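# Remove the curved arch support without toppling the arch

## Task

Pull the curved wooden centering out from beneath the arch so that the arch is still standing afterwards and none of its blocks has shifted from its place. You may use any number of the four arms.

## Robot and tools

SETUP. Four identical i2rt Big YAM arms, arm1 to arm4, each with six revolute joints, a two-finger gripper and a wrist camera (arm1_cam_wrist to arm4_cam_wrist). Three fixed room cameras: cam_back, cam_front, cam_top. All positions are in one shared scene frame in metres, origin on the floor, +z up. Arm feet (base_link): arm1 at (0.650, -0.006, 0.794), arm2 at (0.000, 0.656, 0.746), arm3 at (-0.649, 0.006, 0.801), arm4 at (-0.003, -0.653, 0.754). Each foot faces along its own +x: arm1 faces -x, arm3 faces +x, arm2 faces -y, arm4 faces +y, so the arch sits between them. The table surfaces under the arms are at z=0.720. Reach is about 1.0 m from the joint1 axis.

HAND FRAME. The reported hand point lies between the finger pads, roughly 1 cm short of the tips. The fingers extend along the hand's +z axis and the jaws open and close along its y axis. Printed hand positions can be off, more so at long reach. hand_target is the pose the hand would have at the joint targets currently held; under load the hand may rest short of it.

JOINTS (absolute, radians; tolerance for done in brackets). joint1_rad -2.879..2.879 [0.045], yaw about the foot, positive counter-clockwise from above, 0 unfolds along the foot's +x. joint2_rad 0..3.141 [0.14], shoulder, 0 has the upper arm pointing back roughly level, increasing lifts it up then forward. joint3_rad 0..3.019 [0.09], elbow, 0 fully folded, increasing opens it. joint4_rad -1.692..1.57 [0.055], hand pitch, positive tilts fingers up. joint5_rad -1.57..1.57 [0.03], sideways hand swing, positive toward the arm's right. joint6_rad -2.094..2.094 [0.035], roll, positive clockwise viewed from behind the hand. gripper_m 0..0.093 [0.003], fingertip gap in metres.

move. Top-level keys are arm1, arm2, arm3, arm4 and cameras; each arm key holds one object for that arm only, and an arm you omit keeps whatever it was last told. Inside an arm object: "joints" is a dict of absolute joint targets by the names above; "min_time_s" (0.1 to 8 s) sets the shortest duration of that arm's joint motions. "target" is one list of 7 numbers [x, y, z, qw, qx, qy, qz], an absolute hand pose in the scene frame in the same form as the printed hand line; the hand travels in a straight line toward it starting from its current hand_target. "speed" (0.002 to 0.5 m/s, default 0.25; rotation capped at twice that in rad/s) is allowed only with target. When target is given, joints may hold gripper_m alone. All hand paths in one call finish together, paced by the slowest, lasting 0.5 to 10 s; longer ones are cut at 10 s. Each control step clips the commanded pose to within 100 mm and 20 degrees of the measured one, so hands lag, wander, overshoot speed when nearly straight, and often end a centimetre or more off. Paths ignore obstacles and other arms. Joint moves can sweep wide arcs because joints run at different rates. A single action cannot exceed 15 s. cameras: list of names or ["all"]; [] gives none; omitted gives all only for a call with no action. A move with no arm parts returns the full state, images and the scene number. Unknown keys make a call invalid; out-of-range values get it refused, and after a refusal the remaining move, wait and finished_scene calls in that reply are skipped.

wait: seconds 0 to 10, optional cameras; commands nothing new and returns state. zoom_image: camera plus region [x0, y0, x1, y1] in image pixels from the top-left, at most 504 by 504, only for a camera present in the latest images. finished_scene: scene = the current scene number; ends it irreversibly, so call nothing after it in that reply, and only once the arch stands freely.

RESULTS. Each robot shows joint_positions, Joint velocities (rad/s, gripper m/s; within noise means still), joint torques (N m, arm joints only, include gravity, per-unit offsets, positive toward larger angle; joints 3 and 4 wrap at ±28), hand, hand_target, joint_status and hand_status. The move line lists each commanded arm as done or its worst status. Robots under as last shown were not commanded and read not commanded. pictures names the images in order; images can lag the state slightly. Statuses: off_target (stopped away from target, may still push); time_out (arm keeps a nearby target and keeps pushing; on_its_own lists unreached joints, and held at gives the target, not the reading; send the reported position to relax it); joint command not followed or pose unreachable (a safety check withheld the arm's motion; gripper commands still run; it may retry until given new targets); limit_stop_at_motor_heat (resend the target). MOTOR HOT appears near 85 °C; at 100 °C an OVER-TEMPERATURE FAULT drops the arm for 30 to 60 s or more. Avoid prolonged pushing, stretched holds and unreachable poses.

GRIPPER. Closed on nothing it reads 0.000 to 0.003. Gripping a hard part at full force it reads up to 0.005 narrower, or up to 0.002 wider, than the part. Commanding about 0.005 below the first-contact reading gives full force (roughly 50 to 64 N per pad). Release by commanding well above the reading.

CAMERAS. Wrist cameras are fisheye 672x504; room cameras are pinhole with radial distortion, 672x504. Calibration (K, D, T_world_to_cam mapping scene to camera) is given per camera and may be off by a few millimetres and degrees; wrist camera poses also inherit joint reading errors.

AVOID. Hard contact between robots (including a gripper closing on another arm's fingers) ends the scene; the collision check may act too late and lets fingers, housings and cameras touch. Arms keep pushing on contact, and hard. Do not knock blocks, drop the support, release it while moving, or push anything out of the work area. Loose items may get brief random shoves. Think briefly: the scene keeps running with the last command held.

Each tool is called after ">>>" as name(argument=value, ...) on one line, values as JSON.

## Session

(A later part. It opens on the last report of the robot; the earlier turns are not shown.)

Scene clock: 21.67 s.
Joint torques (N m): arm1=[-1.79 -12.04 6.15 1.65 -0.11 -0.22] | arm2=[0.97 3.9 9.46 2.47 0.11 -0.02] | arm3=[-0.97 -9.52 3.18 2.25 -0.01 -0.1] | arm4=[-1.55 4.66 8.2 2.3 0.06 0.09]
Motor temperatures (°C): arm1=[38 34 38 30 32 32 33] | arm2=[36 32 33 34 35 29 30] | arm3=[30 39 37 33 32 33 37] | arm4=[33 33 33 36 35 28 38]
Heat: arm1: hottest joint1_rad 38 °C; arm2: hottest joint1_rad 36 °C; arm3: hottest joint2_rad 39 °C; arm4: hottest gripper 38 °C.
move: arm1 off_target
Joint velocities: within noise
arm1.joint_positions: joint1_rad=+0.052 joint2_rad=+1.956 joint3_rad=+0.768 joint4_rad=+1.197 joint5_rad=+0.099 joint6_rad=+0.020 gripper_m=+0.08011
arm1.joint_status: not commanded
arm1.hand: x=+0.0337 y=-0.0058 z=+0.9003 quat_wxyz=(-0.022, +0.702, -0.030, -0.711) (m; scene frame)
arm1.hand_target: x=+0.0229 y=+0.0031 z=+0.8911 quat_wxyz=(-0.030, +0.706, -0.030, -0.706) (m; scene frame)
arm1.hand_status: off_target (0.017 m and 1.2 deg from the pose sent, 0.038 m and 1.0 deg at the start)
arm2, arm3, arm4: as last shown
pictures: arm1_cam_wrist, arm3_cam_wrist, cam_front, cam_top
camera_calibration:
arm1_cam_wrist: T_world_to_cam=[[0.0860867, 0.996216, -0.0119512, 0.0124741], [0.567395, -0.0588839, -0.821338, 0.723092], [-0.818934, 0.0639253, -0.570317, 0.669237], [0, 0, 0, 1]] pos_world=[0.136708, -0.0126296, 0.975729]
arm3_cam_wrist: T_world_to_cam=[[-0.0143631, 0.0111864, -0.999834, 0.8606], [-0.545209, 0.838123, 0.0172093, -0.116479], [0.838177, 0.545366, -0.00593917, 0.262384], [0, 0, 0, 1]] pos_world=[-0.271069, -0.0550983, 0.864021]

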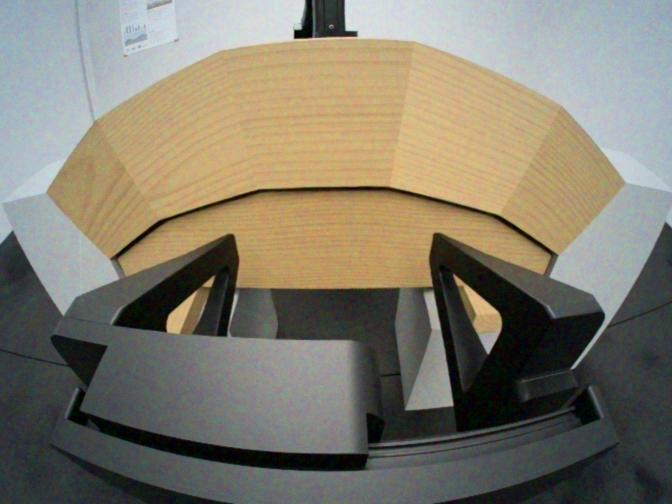

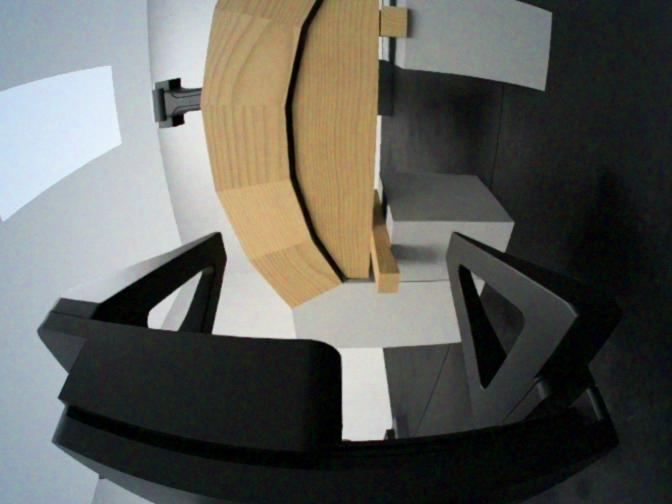

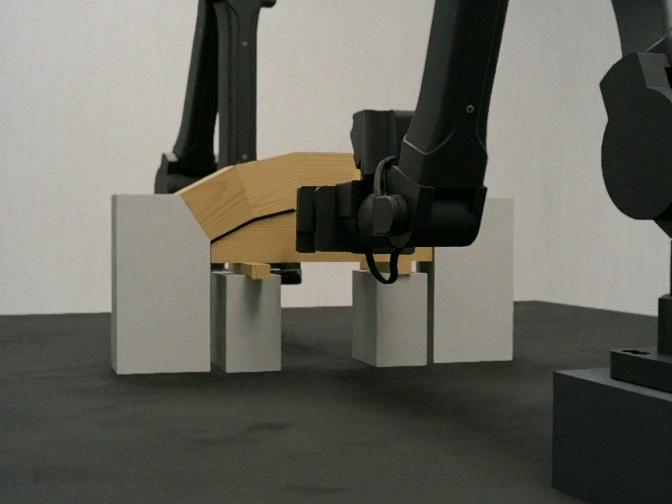

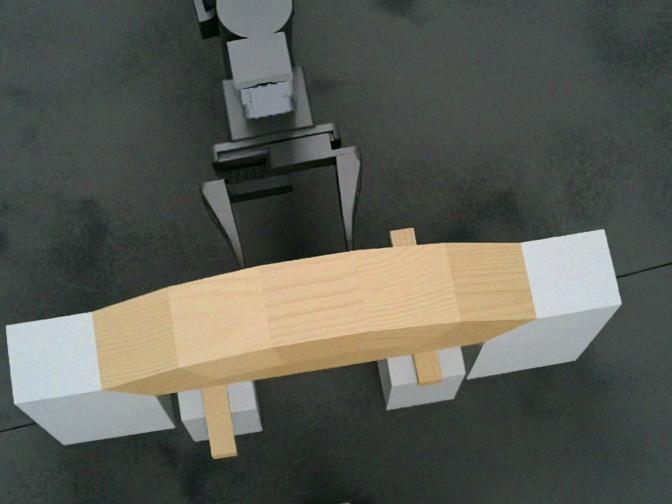

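>>> move(arm1={"target":[0.006,0.005,0.888,0.03,-0.7065,0.03,0.7065],"speed":0.04}, cameras=["arm1_cam_wrist","arm3_cam_wrist","cam_back","cam_top"])

Scene clock: 22.93 s.
Joint torques (N m): arm1=[-1.67 -12.45 6.35 1.62 -0.12 -0.22] | arm2=[1.14 3.78 9.55 2.5 0.1 -0.03] | arm3=[-0.97 -9.52 3.12 2.21 -0.01 -0.11] | arm4=[-1.08 4.66 8.2 2.32 0.09 0.09]
Motor temperatures (°C): arm1=[38 34 38 30 32 31 33] | arm2=[36 32 33 34 35 29 30] | arm3=[30 39 37 33 32 32 37] | arm4=[33 33 34 36 35 28 38]
Heat: arm1: hottest joint1_rad 38 °C; arm2: hottest joint1_rad 36 °C; arm3: hottest joint2_rad 39 °C; arm4: hottest gripper 38 °C.
move: arm1 off_target
Joint velocities: within noise
arm1.joint_positions: joint1_rad=+0.047 joint2_rad=+1.982 joint3_rad=+0.815 joint4_rad=+1.177 joint5_rad=+0.095 joint6_rad=+0.020 gripper_m=+0.08011
arm1.joint_status: not commanded
arm1.hand: x=+0.0179 y=-0.0041 z=+0.8979 quat_wxyz=(-0.022, +0.702, -0.030, -0.712) (m; scene frame)
arm1.hand_target: x=+0.0070 y=+0.0051 z=+0.8882 quat_wxyz=(-0.030, +0.706, -0.030, -0.707) (m; scene frame)
arm1.hand_status: off_target (0.018 m and 1.2 deg from the pose sent, 0.032 m and 1.2 deg at the start)
arm2, arm3, arm4: as last shown
pictures: arm1_cam_wrist, arm3_cam_wrist, cam_back, cam_top
camera_calibration:
arm1_cam_wrist: T_world_to_cam=[[0.086083, 0.996216, -0.0119823, 0.0121428], [0.567098, -0.0588843, -0.821543, 0.73042], [-0.819139, 0.0639257, -0.570021, 0.654557], [0, 0, 0, 1]] pos_world=[0.120909, -0.0109296, 0.973328]
arm3_cam_wrist: T_world_to_cam=[[-0.0143631, 0.0111864, -0.999834, 0.8606], [-0.545209, 0.838123, 0.0172093, -0.116479], [0.838177, 0.545366, -0.00593917, 0.262384], [0, 0, 0, 1]] pos_world=[-0.271069, -0.0550983, 0.864021]

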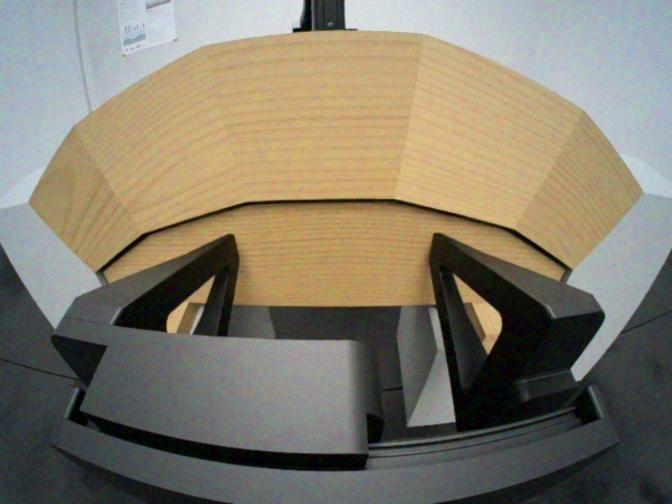

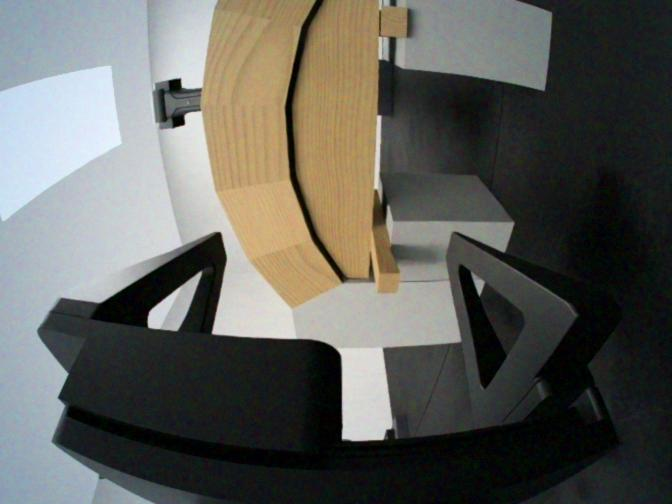

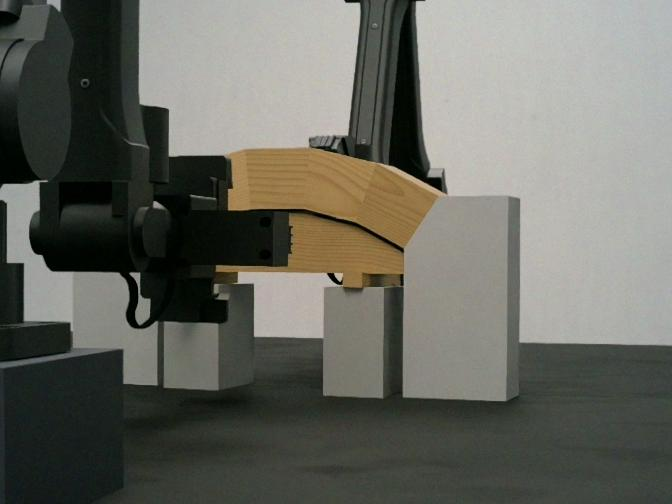

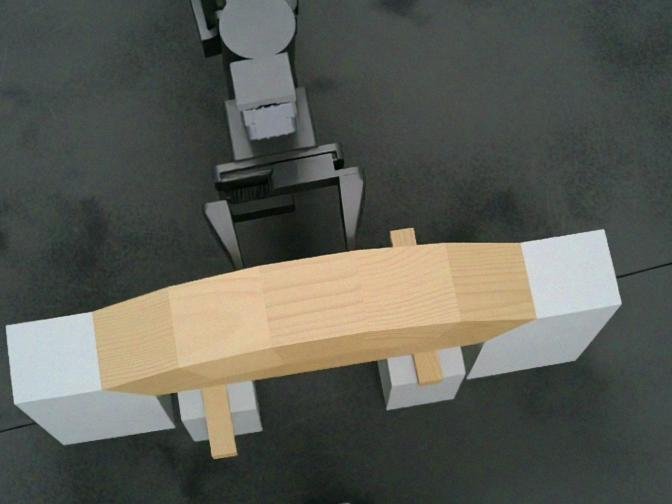

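>>> zoom_image(camera="arm3_cam_wrist", region=[200, 0, 480, 300])

>>> zoom_image(camera="arm1_cam_wrist", region=[80, 150, 580, 400])

Scaled by 1.680 from the camera's 672x504 image, which has a finer 960x720 frame.

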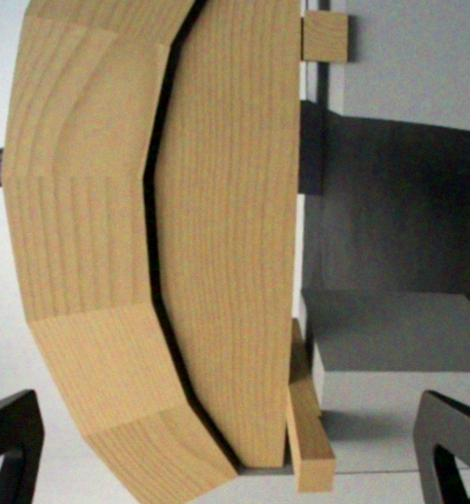

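Scaled by 1.008 from the camera's 672x504 image, which has a finer 960x720 frame.

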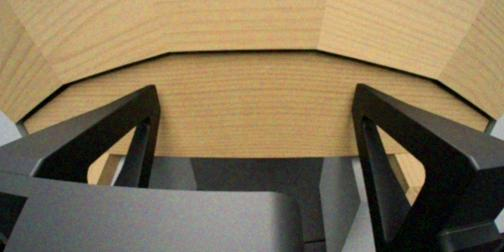

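>>> move(arm1={"target":[-0.009,0.007,0.886,0.03,-0.7065,0.03,0.7065],"speed":0.03}, cameras=["arm1_cam_wrist","arm3_cam_wrist","cam_back","cam_top"])

>>> zoom_image(camera="arm3_cam_wrist", region=[200, 0, 480, 300])

Scene clock: 25.10 s.
Joint torques (N m): arm1=[-1.79 -12.86 6.82 1.59 -0.11 -0.21] | arm2=[1.2 3.66 9.54 2.51 0.1 -0.02] | arm3=[-1.03 -9.41 3.12 2.25 -0.01 -0.1] | arm4=[-1.14 4.89 8.25 2.15 0.03 0.07]
Motor temperatures (°C): arm1=[37 34 38 30 32 31 33] | arm2=[36 32 33 34 35 29 30] | arm3=[30 39 37 33 32 32 37] | arm4=[33 33 34 36 35 28 38]
Heat: arm1: hottest joint3_rad 38 °C; arm2: hottest joint1_rad 36 °C; arm3: hottest joint2_rad 39 °C; arm4: hottest gripper 38 °C.
move: arm1 off_target
Joint velocities: within noise
arm1.joint_positions: joint1_rad=+0.044 joint2_rad=+2.004 joint3_rad=+0.855 joint4_rad=+1.157 joint5_rad=+0.090 joint6_rad=+0.019 gripper_m=+0.08011
arm1.joint_status: not commanded
arm1.hand: x=+0.0043 y=-0.0029 z=+0.8962 quat_wxyz=(-0.021, +0.702, -0.029, -0.711) (m; scene frame)
arm1.hand_target: x=-0.0077 y=+0.0071 z=+0.8861 quat_wxyz=(-0.030, +0.707, -0.030, -0.706) (m; scene frame)
arm1.hand_status: off_target (0.019 m and 1.3 deg from the pose sent, 0.031 m and 1.2 deg at the start)
arm2, arm3, arm4: as last shown
pictures: arm1_cam_wrist, arm3_cam_wrist, cam_back, cam_top
camera_calibration:
arm1_cam_wrist: T_world_to_cam=[[0.0850252, 0.996313, -0.01147, 0.0117204], [0.567501, -0.0578861, -0.821335, 0.736629], [-0.818971, 0.063325, -0.57033, 0.642567], [0, 0, 0, 1]] pos_world=[0.107209, -0.00972708, 0.971629]
arm3_cam_wrist: T_world_to_cam=[[-0.0143631, 0.0111864, -0.999834, 0.8606], [-0.545209, 0.838123, 0.0172093, -0.116479], [0.838177, 0.545366, -0.00593917, 0.262384], [0, 0, 0, 1]] pos_world=[-0.271069, -0.0550983, 0.864021]

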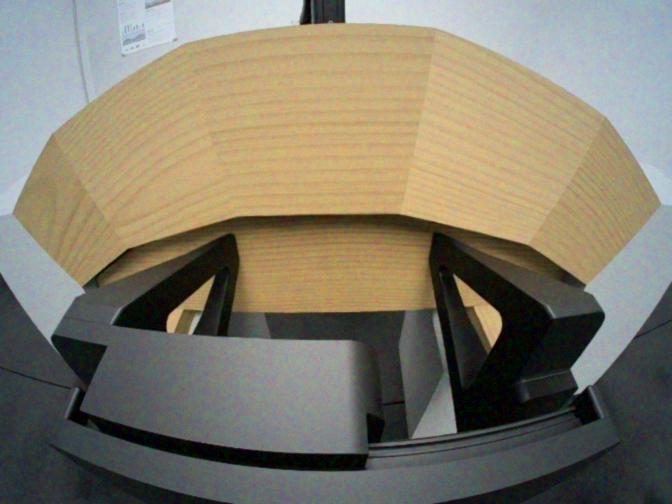

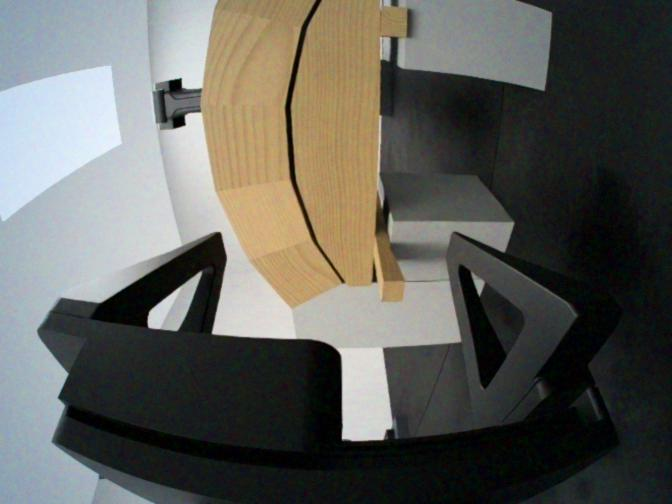

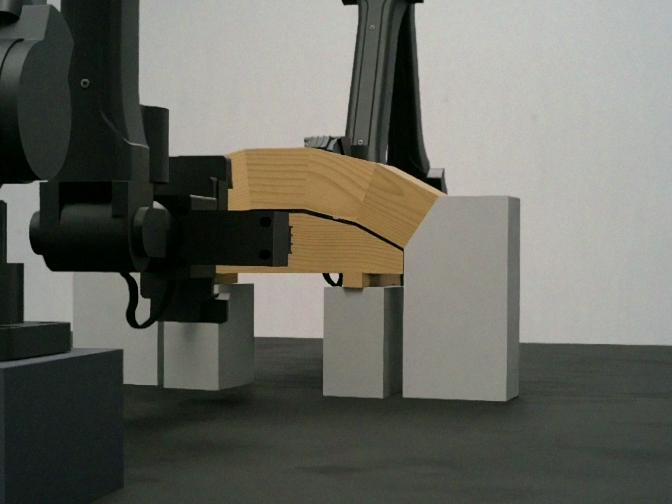

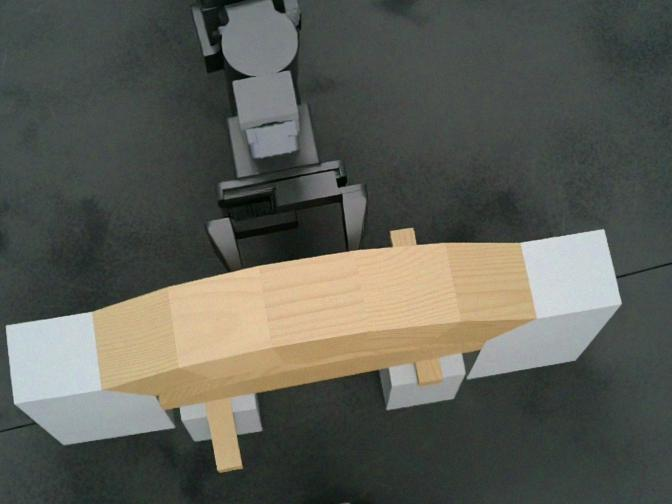

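Scaled by 1.680 from the camera's 672x504 image, which has a finer 960x720 frame.

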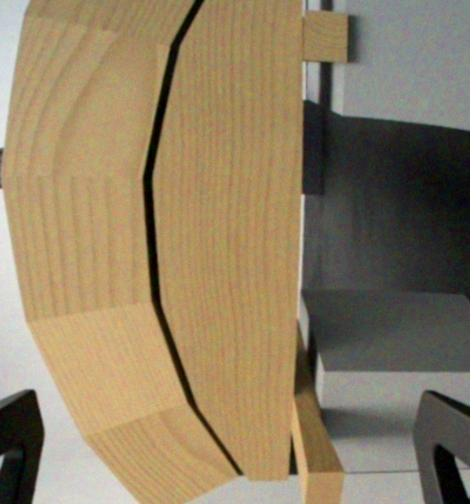

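>>> move(arm1={"target":[-0.034,0.010,0.885,0.03,-0.7065,0.03,0.7065],"speed":0.03}, cameras=["arm1_cam_wrist","arm3_cam_wrist","cam_back","cam_top"])

>>> zoom_image(camera="arm3_cam_wrist", region=[200, 0, 480, 300])

Scene clock: 28.00 s.
Joint torques (N m): arm1=[-1.9 -13.86 7.46 1.72 -0.11 -0.21] | arm2=[1.2 3.9 9.52 2.47 0.1 -0.01] | arm3=[-0.91 -9.58 3.11 2.25 -0.01 -0.1] | arm4=[-1.03 4.72 8.17 2.36 0.09 0.07]
Motor temperatures (°C): arm1=[37 34 38 30 32 31 33] | arm2=[36 32 34 34 35 29 30] | arm3=[30 39 37 33 32 32 37] | arm4=[33 33 34 36 35 28 37]
Heat: arm1: hottest joint3_rad 38 °C; arm2: hottest joint1_rad 36 °C; arm3: hottest joint2_rad 39 °C; arm4: hottest gripper 37 °C.
move: arm1 off_target
Joint velocities: within noise
arm1.joint_positions: joint1_rad=+0.039 joint2_rad=+2.041 joint3_rad=+0.926 joint4_rad=+1.113 joint5_rad=+0.084 joint6_rad=+0.019 gripper_m=+0.08011
arm1.joint_status: not commanded
arm1.hand: x=-0.0189 y=-0.0010 z=+0.8908 quat_wxyz=(-0.021, +0.706, -0.029, -0.708) (m; scene frame)
arm1.hand_target: x=-0.0327 y=+0.0101 z=+0.8851 quat_wxyz=(-0.030, +0.707, -0.030, -0.706) (m; scene frame)
arm1.hand_status: off_target (0.020 m and 1.0 deg from the pose sent, 0.042 m and 1.3 deg at the start)
arm2.joint_positions: joint1_rad=-0.491 joint2_rad=+0.571 joint3_rad=+1.396 joint4_rad=-1.145 joint5_rad=+0.158 joint6_rad=+0.378 gripper_m=+0.09396
arm2.joint_status: not commanded
arm2.hand: x=-0.1424 y=+0.4717 z=+1.3418 quat_wxyz=(-0.330, -0.780, -0.216, +0.486) (m; scene frame)
arm2.hand_target: x=-0.1404 y=+0.4751 z=+1.3501 quat_wxyz=(-0.336, -0.774, -0.213, +0.492) (m; scene frame)
arm2.hand_status: not commanded
arm3: as last shown
arm4.joint_positions: joint1_rad=-0.377 joint2_rad=+0.615 joint3_rad=+1.493 joint4_rad=-1.274 joint5_rad=+0.157 joint6_rad=-0.616 gripper_m=+0.09396
arm4.joint_status: not commanded
arm4.hand: x=+0.0978 y=-0.4603 z=+1.3602 quat_wxyz=(-0.554, +0.623, -0.545, -0.090) (m; scene frame)
arm4.hand_target: x=+0.0963 y=-0.4637 z=+1.3683 quat_wxyz=(-0.562, +0.618, -0.542, -0.093) (m; scene frame)
arm4.hand_status: not commanded
pictures: arm1_cam_wrist, arm3_cam_wrist, cam_back, cam_top
camera_calibration:
arm1_cam_wrist: T_world_to_cam=[[0.0840267, 0.99641, -0.0103738, 0.0107403], [0.576307, -0.0570872, -0.815237, 0.740233], [-0.812902, 0.0625232, -0.579034, 0.628253], [0, 0, 0, 1]] pos_world=[0.0832042, -0.00772427, 0.967357]
arm3_cam_wrist: T_world_to_cam=[[-0.0143631, 0.0111864, -0.999834, 0.8606], [-0.545209, 0.838123, 0.0172093, -0.116479], [0.838177, 0.545366, -0.00593917, 0.262384], [0, 0, 0, 1]] pos_world=[-0.271069, -0.0550983, 0.864021]

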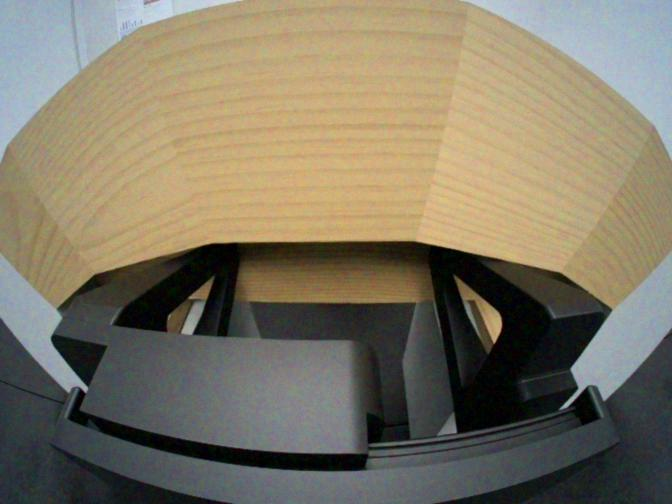

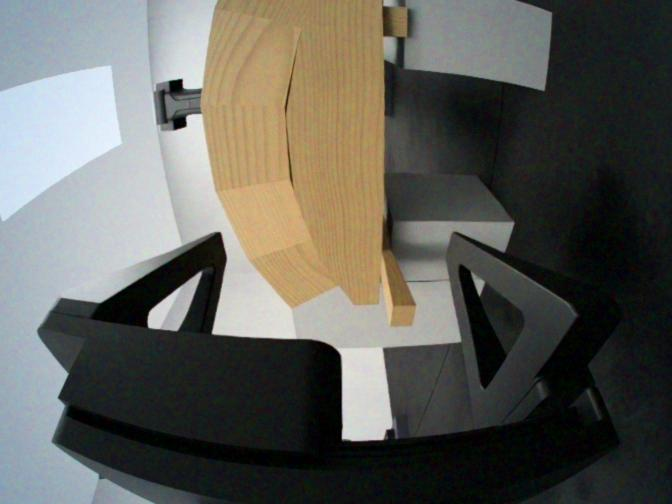

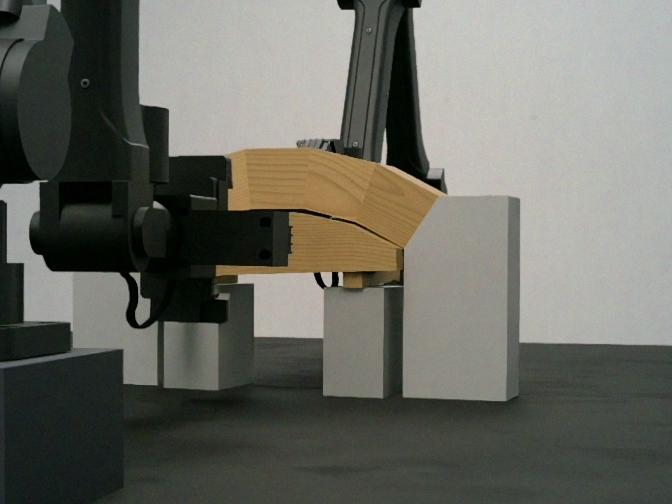

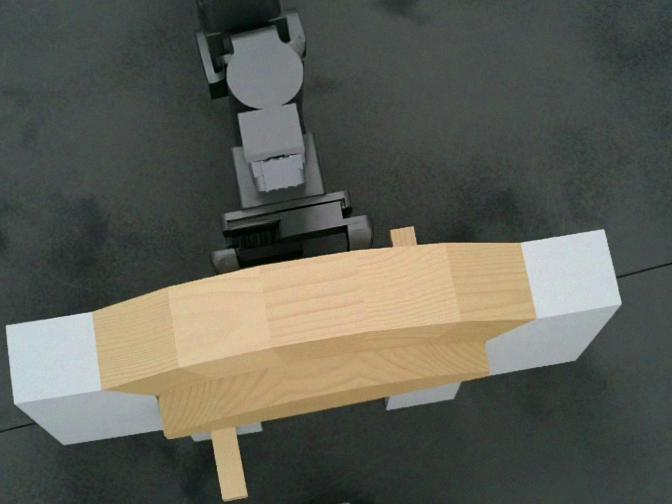

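Scaled by 1.680 from the camera's 672x504 image, which has a finer 960x720 frame.

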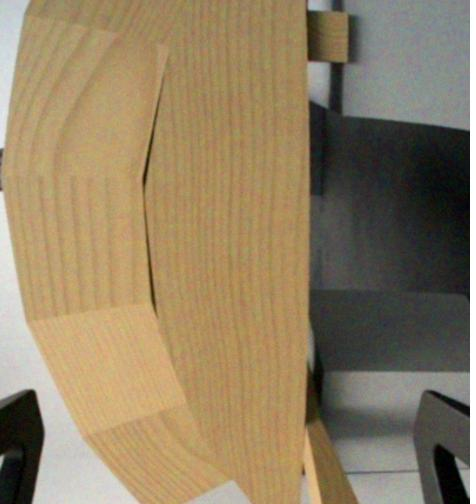

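>>> move(arm3={"target":[-0.090,0.010,0.862,0.5208,0.5208,0.4784,0.4784],"speed":0.08}, cameras=["arm3_cam_wrist","cam_back","cam_front","cam_top"])

Scene clock: 30.13 s.
Joint torques (N m): arm1=[-1.9 -14.04 7.43 1.68 -0.1 -0.22] | arm2=[1.03 3.9 9.5 2.44 0.08 -0.02] | arm3=[-1.14 -11.52 5.2 0.94 -0.02 -0.12] | arm4=[-0.79 4.54 8.36 2.25 0.06 0.05]
Motor temperatures (°C): arm1=[37 34 38 30 32 31 33] | arm2=[36 32 34 34 35 29 30] | arm3=[30 39 37 33 32 32 37] | arm4=[33 33 34 36 35 28 37]
Heat: arm1: hottest joint3_rad 38 °C; arm2: hottest joint1_rad 36 °C; arm3: hottest joint2_rad 39 °C; arm4: hottest gripper 37 °C.
move: arm3 off_target
Joint velocities: within noise
arm1, arm2, arm4: as last shown
arm3.joint_positions: joint1_rad=+0.021 joint2_rad=+2.005 joint3_rad=+0.595 joint4_rad=+1.426 joint5_rad=+0.137 joint6_rad=+1.587 gripper_m=+0.09396
arm3.joint_status: not commanded
arm3.hand: x=-0.0977 y=+0.0149 z=+0.8691 quat_wxyz=(-0.519, -0.519, -0.475, -0.485) (m; scene frame)
arm3.hand_target: x=-0.0904 y=+0.0100 z=+0.8620 quat_wxyz=(-0.521, -0.521, -0.478, -0.478) (m; scene frame)
arm3.hand_status: off_target (0.012 m and 0.9 deg from the pose sent, 0.075 m and 1.7 deg at the start)
pictures: arm3_cam_wrist, cam_back, cam_front, cam_top
camera_calibration:
arm3_cam_wrist: T_world_to_cam=[[0.0239939, 0.0138899, -0.999616, 0.871714], [-0.546307, 0.837584, -0.00147466, -0.0626432], [0.837241, 0.546132, 0.027685, 0.177351], [0, 0, 0, 1]] pos_world=[-0.203624, -0.0564963, 0.866376]

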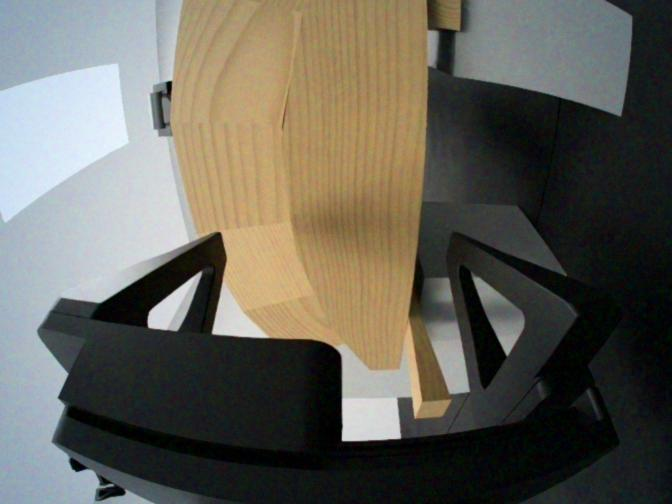

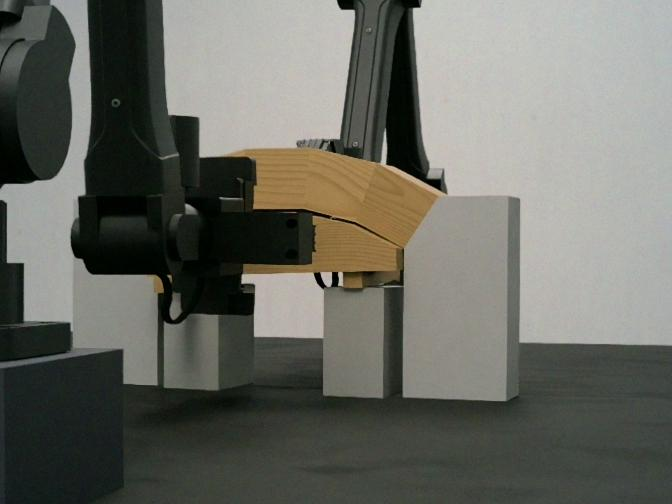

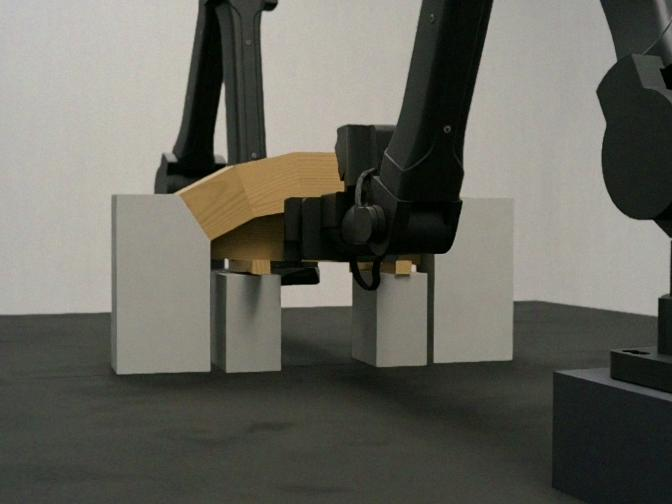

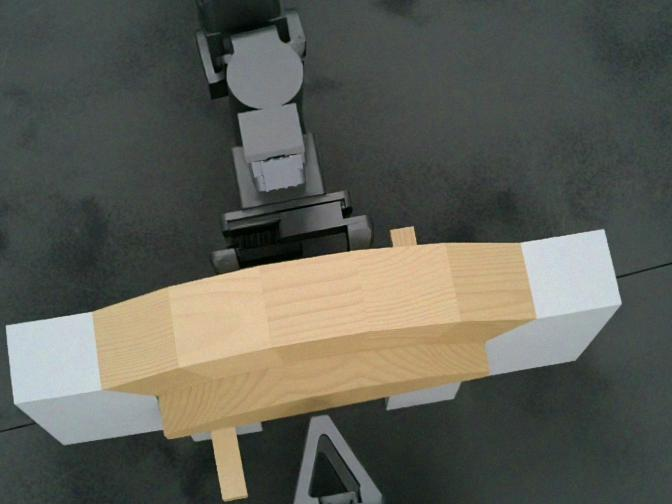

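>>> move(arm3={"target":[-0.056,0.008,0.852,0.5208,0.5208,0.4784,0.4784],"speed":0.05}, cameras=["arm3_cam_wrist","cam_back","cam_front","cam_top"])

Scene clock: 35.03 s.
Joint torques (N m): arm1=[-1.85 -13.92 7.42 1.72 -0.1 -0.21] | arm2=[1.08 3.66 9.48 2.52 0.1 -0.01] | arm3=[-0.97 -12.57 5.93 0.81 -0.02 -0.11] | arm4=[-1.03 4.42 8.28 2.18 0.05 0.06]
Motor temperatures (°C): arm1=[37 34 39 30 32 31 33] | arm2=[36 32 34 33 35 29 30] | arm3=[30 39 37 33 32 32 37] | arm4=[33 33 34 36 35 28 37]
Heat: arm1: hottest joint3_rad 39 °C; arm2: hottest joint1_rad 36 °C; arm3: hottest joint2_rad 39 °C; arm4: hottest gripper 37 °C.
move: arm3 off_target
Joint velocities: within noise
arm1, arm2, arm4: as last shown
arm3.joint_positions: joint1_rad=+0.012 joint2_rad=+2.059 joint3_rad=+0.693 joint4_rad=+1.380 joint5_rad=+0.129 joint6_rad=+1.587 gripper_m=+0.09396
arm3.joint_status: not commanded
arm3.hand: x=-0.0644 y=+0.0132 z=+0.8592 quat_wxyz=(-0.518, -0.520, -0.476, -0.485) (m; scene frame)
arm3.hand_target: x=-0.0564 y=+0.0079 z=+0.8521 quat_wxyz=(-0.521, -0.521, -0.478, -0.478) (m; scene frame)
arm3.hand_status: off_target (0.012 m and 0.9 deg from the pose sent, 0.046 m and 0.9 deg at the start)
pictures: arm3_cam_wrist, cam_back, cam_front, cam_top
camera_calibration:
arm3_cam_wrist: T_world_to_cam=[[0.0224874, 0.0136651, -0.999654, 0.861007], [-0.546273, 0.837607, -0.000838523, -0.0435802], [0.837305, 0.546102, 0.0263005, 0.151865], [0, 0, 0, 1]] pos_world=[-0.170326, -0.0581965, 0.856678]

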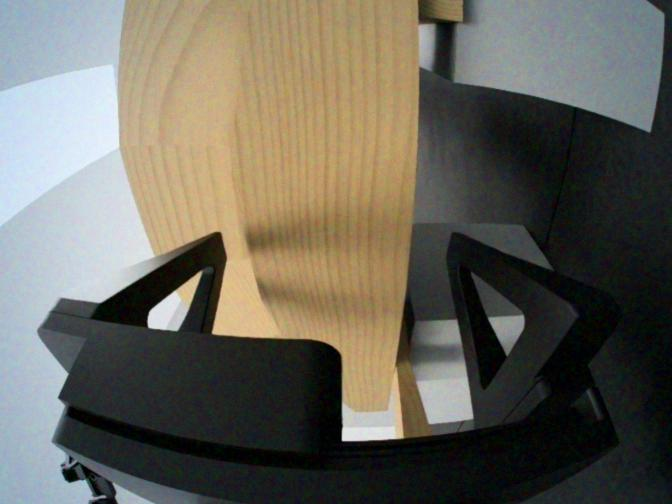

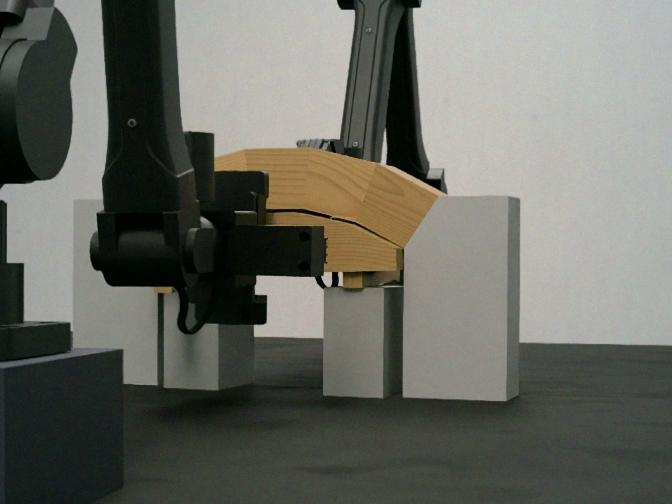

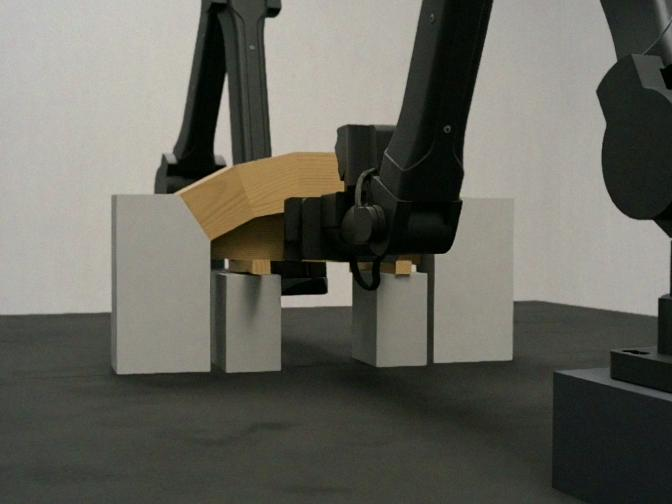

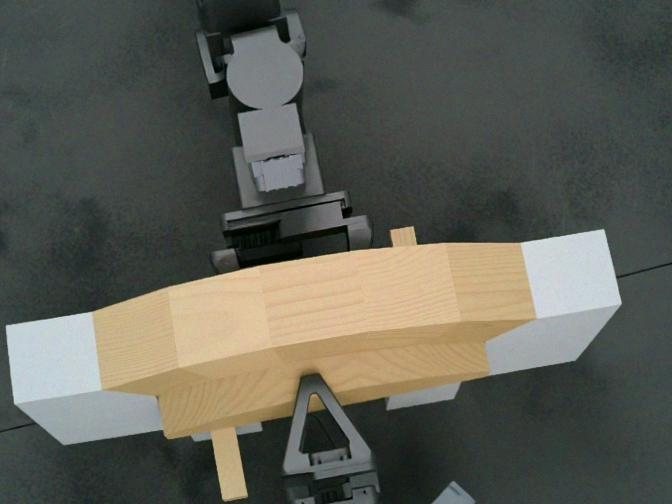

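>>> move(arm3={"target":[-0.045,-0.001,0.852,0.5208,0.5208,0.4784,0.4784],"speed":0.04,"joints":{"gripper_m":0.066}}, cameras=["arm3_cam_wrist","cam_back","cam_top"])

>>> zoom_image(camera="arm3_cam_wrist", region=[100, 150, 580, 450])

Scene clock: 36.47 s.
Joint torques (N m): arm1=[-1.73 -14.04 7.43 1.73 -0.11 -0.22] | arm2=[1.38 3.96 9.52 2.43 0.11 -0.03] | arm3=[-0.79 -12.92 6.16 0.95 -0.02 -0.12] | arm4=[-1.38 5.07 8.25 2.28 0.07 0.07]
Motor temperatures (°C): arm1=[37 34 39 30 32 31 33] | arm2=[36 32 34 33 35 29 30] | arm3=[30 39 37 33 31 32 37] | arm4=[33 33 34 36 35 28 37]
Heat: arm1: hottest joint3_rad 39 °C; arm2: hottest joint1_rad 36 °C; arm3: hottest joint2_rad 39 °C; arm4: hottest gripper 37 °C.
move: arm3 off_target
Joint velocities: within noise
arm1, arm2, arm4: as last shown
arm3.joint_positions: joint1_rad=-0.010 joint2_rad=+2.066 joint3_rad=+0.723 joint4_rad=+1.358 joint5_rad=+0.107 joint6_rad=+1.586 gripper_m=+0.06609
arm3.joint_status: all done
arm3.hand: x=-0.0536 y=+0.0039 z=+0.8592 quat_wxyz=(-0.519, -0.520, -0.476, -0.484) (m; scene frame)
arm3.hand_target: x=-0.0455 y=-0.0010 z=+0.8520 quat_wxyz=(-0.521, -0.521, -0.478, -0.478) (m; scene frame)
arm3.hand_status: off_target (0.012 m and 0.8 deg from the pose sent, 0.025 m and 0.8 deg at the start)
pictures: arm3_cam_wrist, cam_back, cam_top
camera_calibration:
arm3_cam_wrist: T_world_to_cam=[[0.0221165, 0.0129321, -0.999672, 0.860902], [-0.545291, 0.838246, -0.00122006, -0.0295047], [0.837955, 0.545139, 0.0255908, 0.148577], [0, 0, 0, 1]] pos_world=[-0.15963, -0.0673962, 0.856781]

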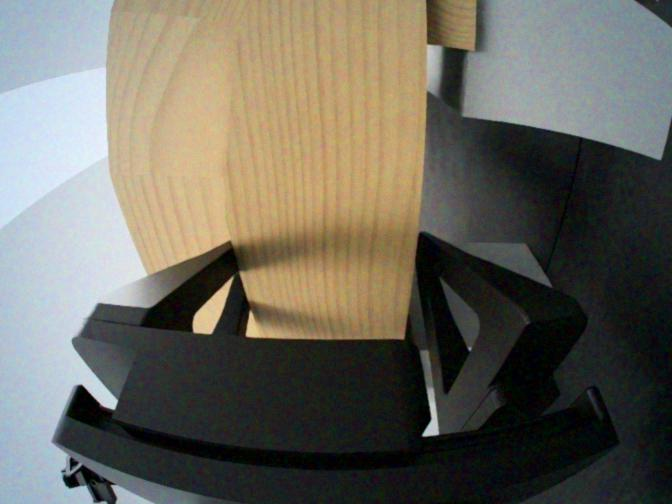

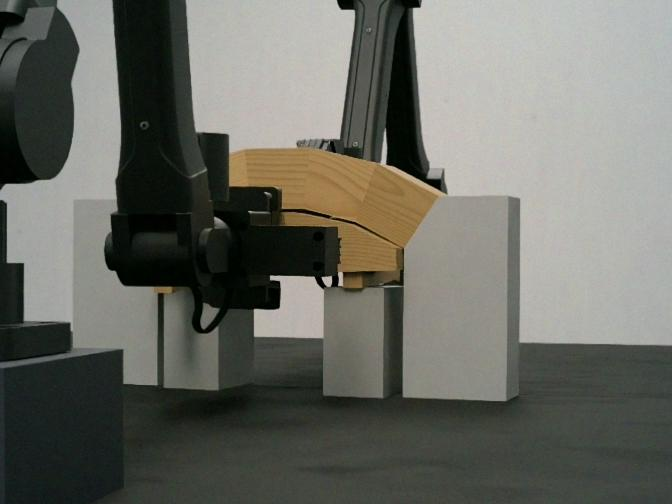

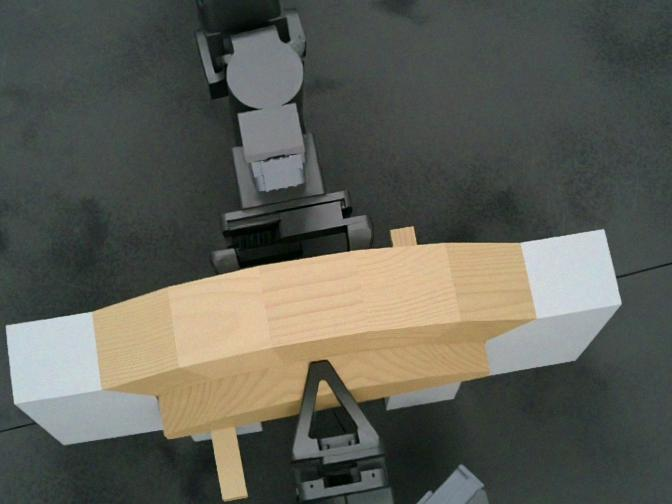

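Scaled by 1.050 from the camera's 672x504 image, which has a finer 960x720 frame.

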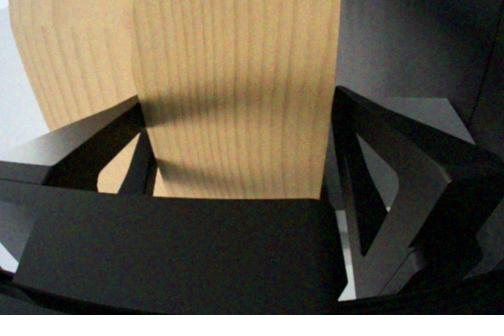

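>>> move(arm3={"joints":{"gripper_m":0.05}}, cameras=["arm3_cam_wrist","cam_back","cam_top"])

Scene clock: 37.07 s.
Joint torques (N m): arm1=[-1.73 -13.92 7.46 1.69 -0.07 -0.21] | arm2=[1.08 3.78 9.48 2.51 0.11 -0.03] | arm3=[-1.03 -12.86 6.08 0.76 -0.03 -0.02] | arm4=[-1.2 4.84 8.35 2.33 0.11 0.1]
Motor temperatures (°C): arm1=[37 34 39 30 32 31 33] | arm2=[36 32 34 33 35 29 30] | arm3=[30 39 37 33 31 32 37] | arm4=[33 33 34 36 35 28 37]
Heat: arm1: hottest joint3_rad 39 °C; arm2: hottest joint1_rad 36 °C; arm3: hottest joint2_rad 39 °C; arm4: hottest gripper 37 °C.
move: arm3 off_target
Joint velocities: within noise
arm1, arm2, arm4: as last shown
arm1.joint_positions: joint1_rad=+0.039 joint2_rad=+2.041 joint3_rad=+0.926 joint4_rad=+1.113 joint5_rad=+0.083 joint6_rad=+0.019 gripper_m=+0.08011
arm1.hand: x=-0.0189 y=-0.0010 z=+0.8908 quat_wxyz=(-0.021, +0.706, -0.028, -0.708) (m; scene frame)
arm3.joint_positions: joint1_rad=-0.010 joint2_rad=+2.066 joint3_rad=+0.724 joint4_rad=+1.362 joint5_rad=+0.107 joint6_rad=+1.578 gripper_m=+0.05768
arm3.joint_status: gripper_m off_target (ended at +0.05771, target +0.05000)
arm3.hand: x=-0.0530 y=+0.0039 z=+0.8609 quat_wxyz=(-0.522, -0.516, -0.476, -0.484) (m; scene frame)
arm3.hand_target: x=-0.0456 y=-0.0009 z=+0.8520 quat_wxyz=(-0.521, -0.521, -0.478, -0.478) (m; scene frame)
arm3.hand_status: not commanded
pictures: arm3_cam_wrist, cam_back, cam_top
camera_calibration:
arm3_cam_wrist: T_world_to_cam=[[0.0279838, 0.0043336, -0.999599, 0.862901], [-0.545239, 0.8382, -0.0116301, -0.0202763], [0.837813, 0.545346, 0.0258189, 0.147909], [0, 0, 0, 1]] pos_world=[-0.159123, -0.0674057, 0.8585]

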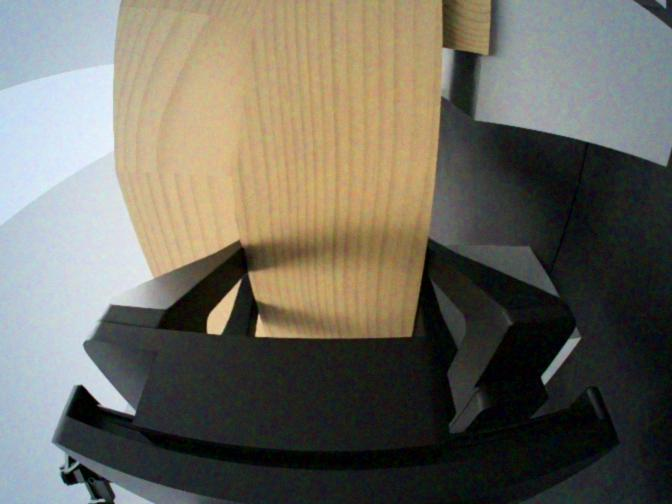

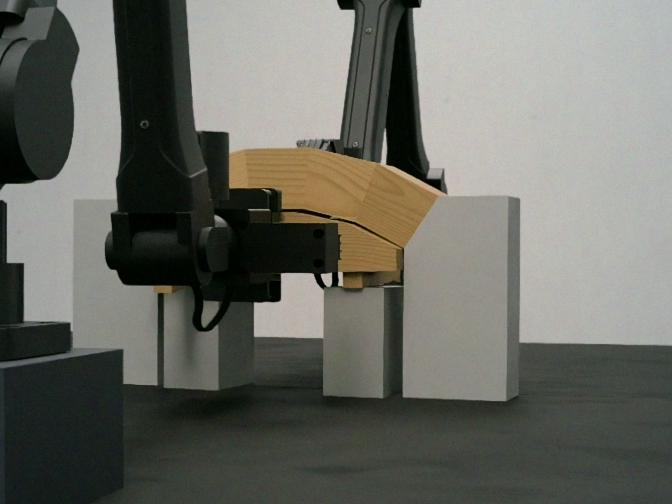

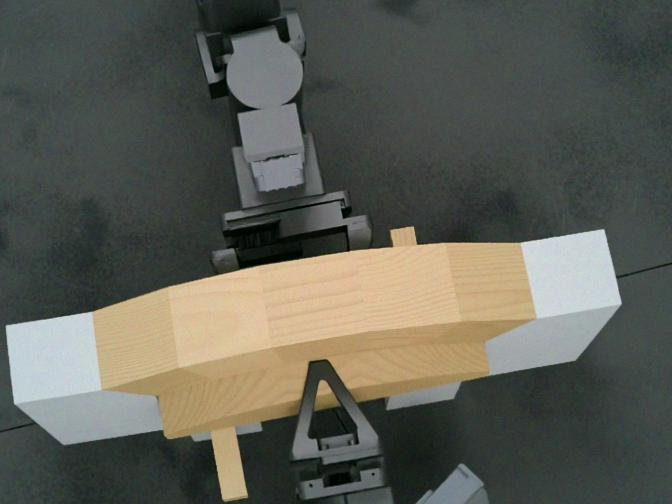

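>>> move(arm3={"target":[-0.095,0.003,0.852,0.5208,0.5208,0.4784,0.4784],"speed":0.05}, cameras=["arm3_cam_wrist","cam_back","cam_front","cam_top"])

Scene clock: 38.90 s.
Joint torques (N m): arm1=[-1.85 -14.15 7.2 1.78 -0.07 -0.21] | arm2=[1.32 3.66 9.51 2.48 0.1 -0.02] | arm3=[-0.15 -13.98 1.16 1.46 0.53 0.26] | arm4=[-1.03 4.89 8.24 2.21 0.07 0.05]
Motor temperatures (°C): arm1=[37 34 39 30 32 31 33] | arm2=[36 32 34 33 35 29 30] | arm3=[30 39 37 33 31 32 37] | arm4=[33 33 34 36 35 28 37]
Heat: arm1: hottest joint3_rad 39 °C; arm2: hottest joint1_rad 36 °C; arm3: hottest joint2_rad 39 °C; arm4: hottest gripper 37 °C.
move: arm3 done
Joint velocities: within noise
arm1.joint_positions: joint1_rad=+0.039 joint2_rad=+2.043 joint3_rad=+0.929 joint4_rad=+1.111 joint5_rad=+0.083 joint6_rad=+0.019 gripper_m=+0.08011
arm1.joint_status: not commanded
arm1.hand: x=-0.0199 y=-0.0010 z=+0.8903 quat_wxyz=(-0.021, +0.706, -0.028, -0.707) (m; scene frame)
arm1.hand_target: x=-0.0327 y=+0.0100 z=+0.8853 quat_wxyz=(-0.030, +0.706, -0.030, -0.707) (m; scene frame)
arm1.hand_status: not commanded
arm2, arm4: as last shown
arm3.joint_positions: joint1_rad=-0.010 joint2_rad=+2.061 joint3_rad=+0.633 joint4_rad=+1.454 joint5_rad=+0.107 joint6_rad=+1.551 gripper_m=+0.05768
arm3.joint_status: not commanded
arm3.hand: x=-0.0869 y=+0.0034 z=+0.8577 quat_wxyz=(-0.530, -0.508, -0.482, -0.478) (m; scene frame)
arm3.hand_target: x=-0.0948 y=+0.0029 z=+0.8521 quat_wxyz=(-0.521, -0.521, -0.478, -0.478) (m; scene frame)
arm3.hand_status: done (0.010 m and 1.8 deg from the pose sent, 0.043 m and 0.9 deg at the start)
pictures: arm3_cam_wrist, cam_back, cam_front, cam_top
camera_calibration:
arm3_cam_wrist: T_world_to_cam=[[0.0315776, -0.0217304, -0.999265, 0.860757], [-0.545473, 0.837379, -0.0354473, -0.0178912], [0.837534, 0.546191, 0.014589, 0.186236], [0, 0, 0, 1]] pos_world=[-0.192918, -0.0680338, 0.856773]

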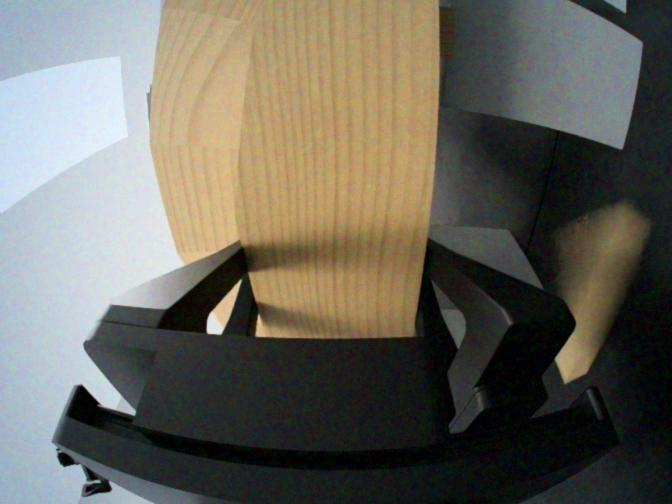

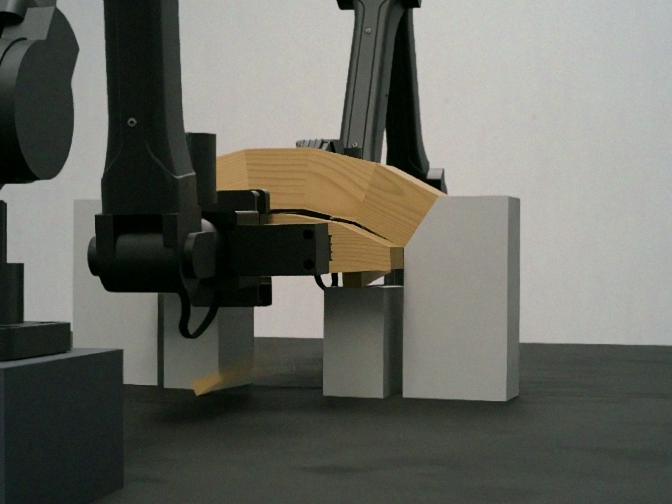

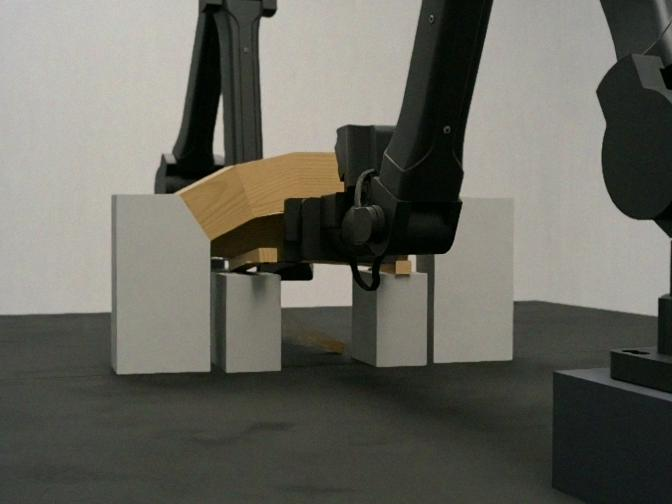

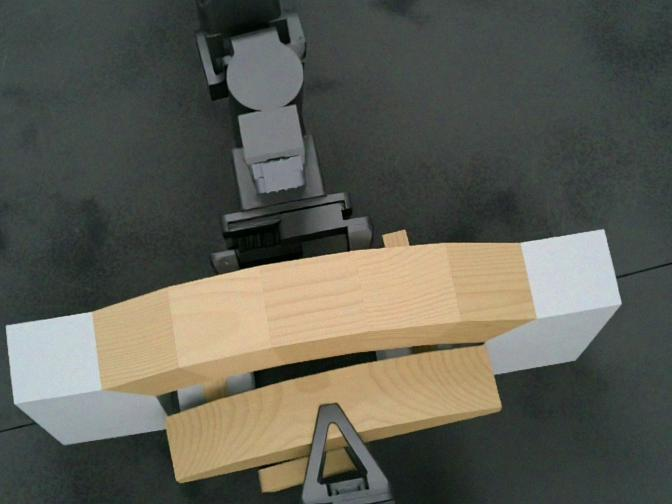

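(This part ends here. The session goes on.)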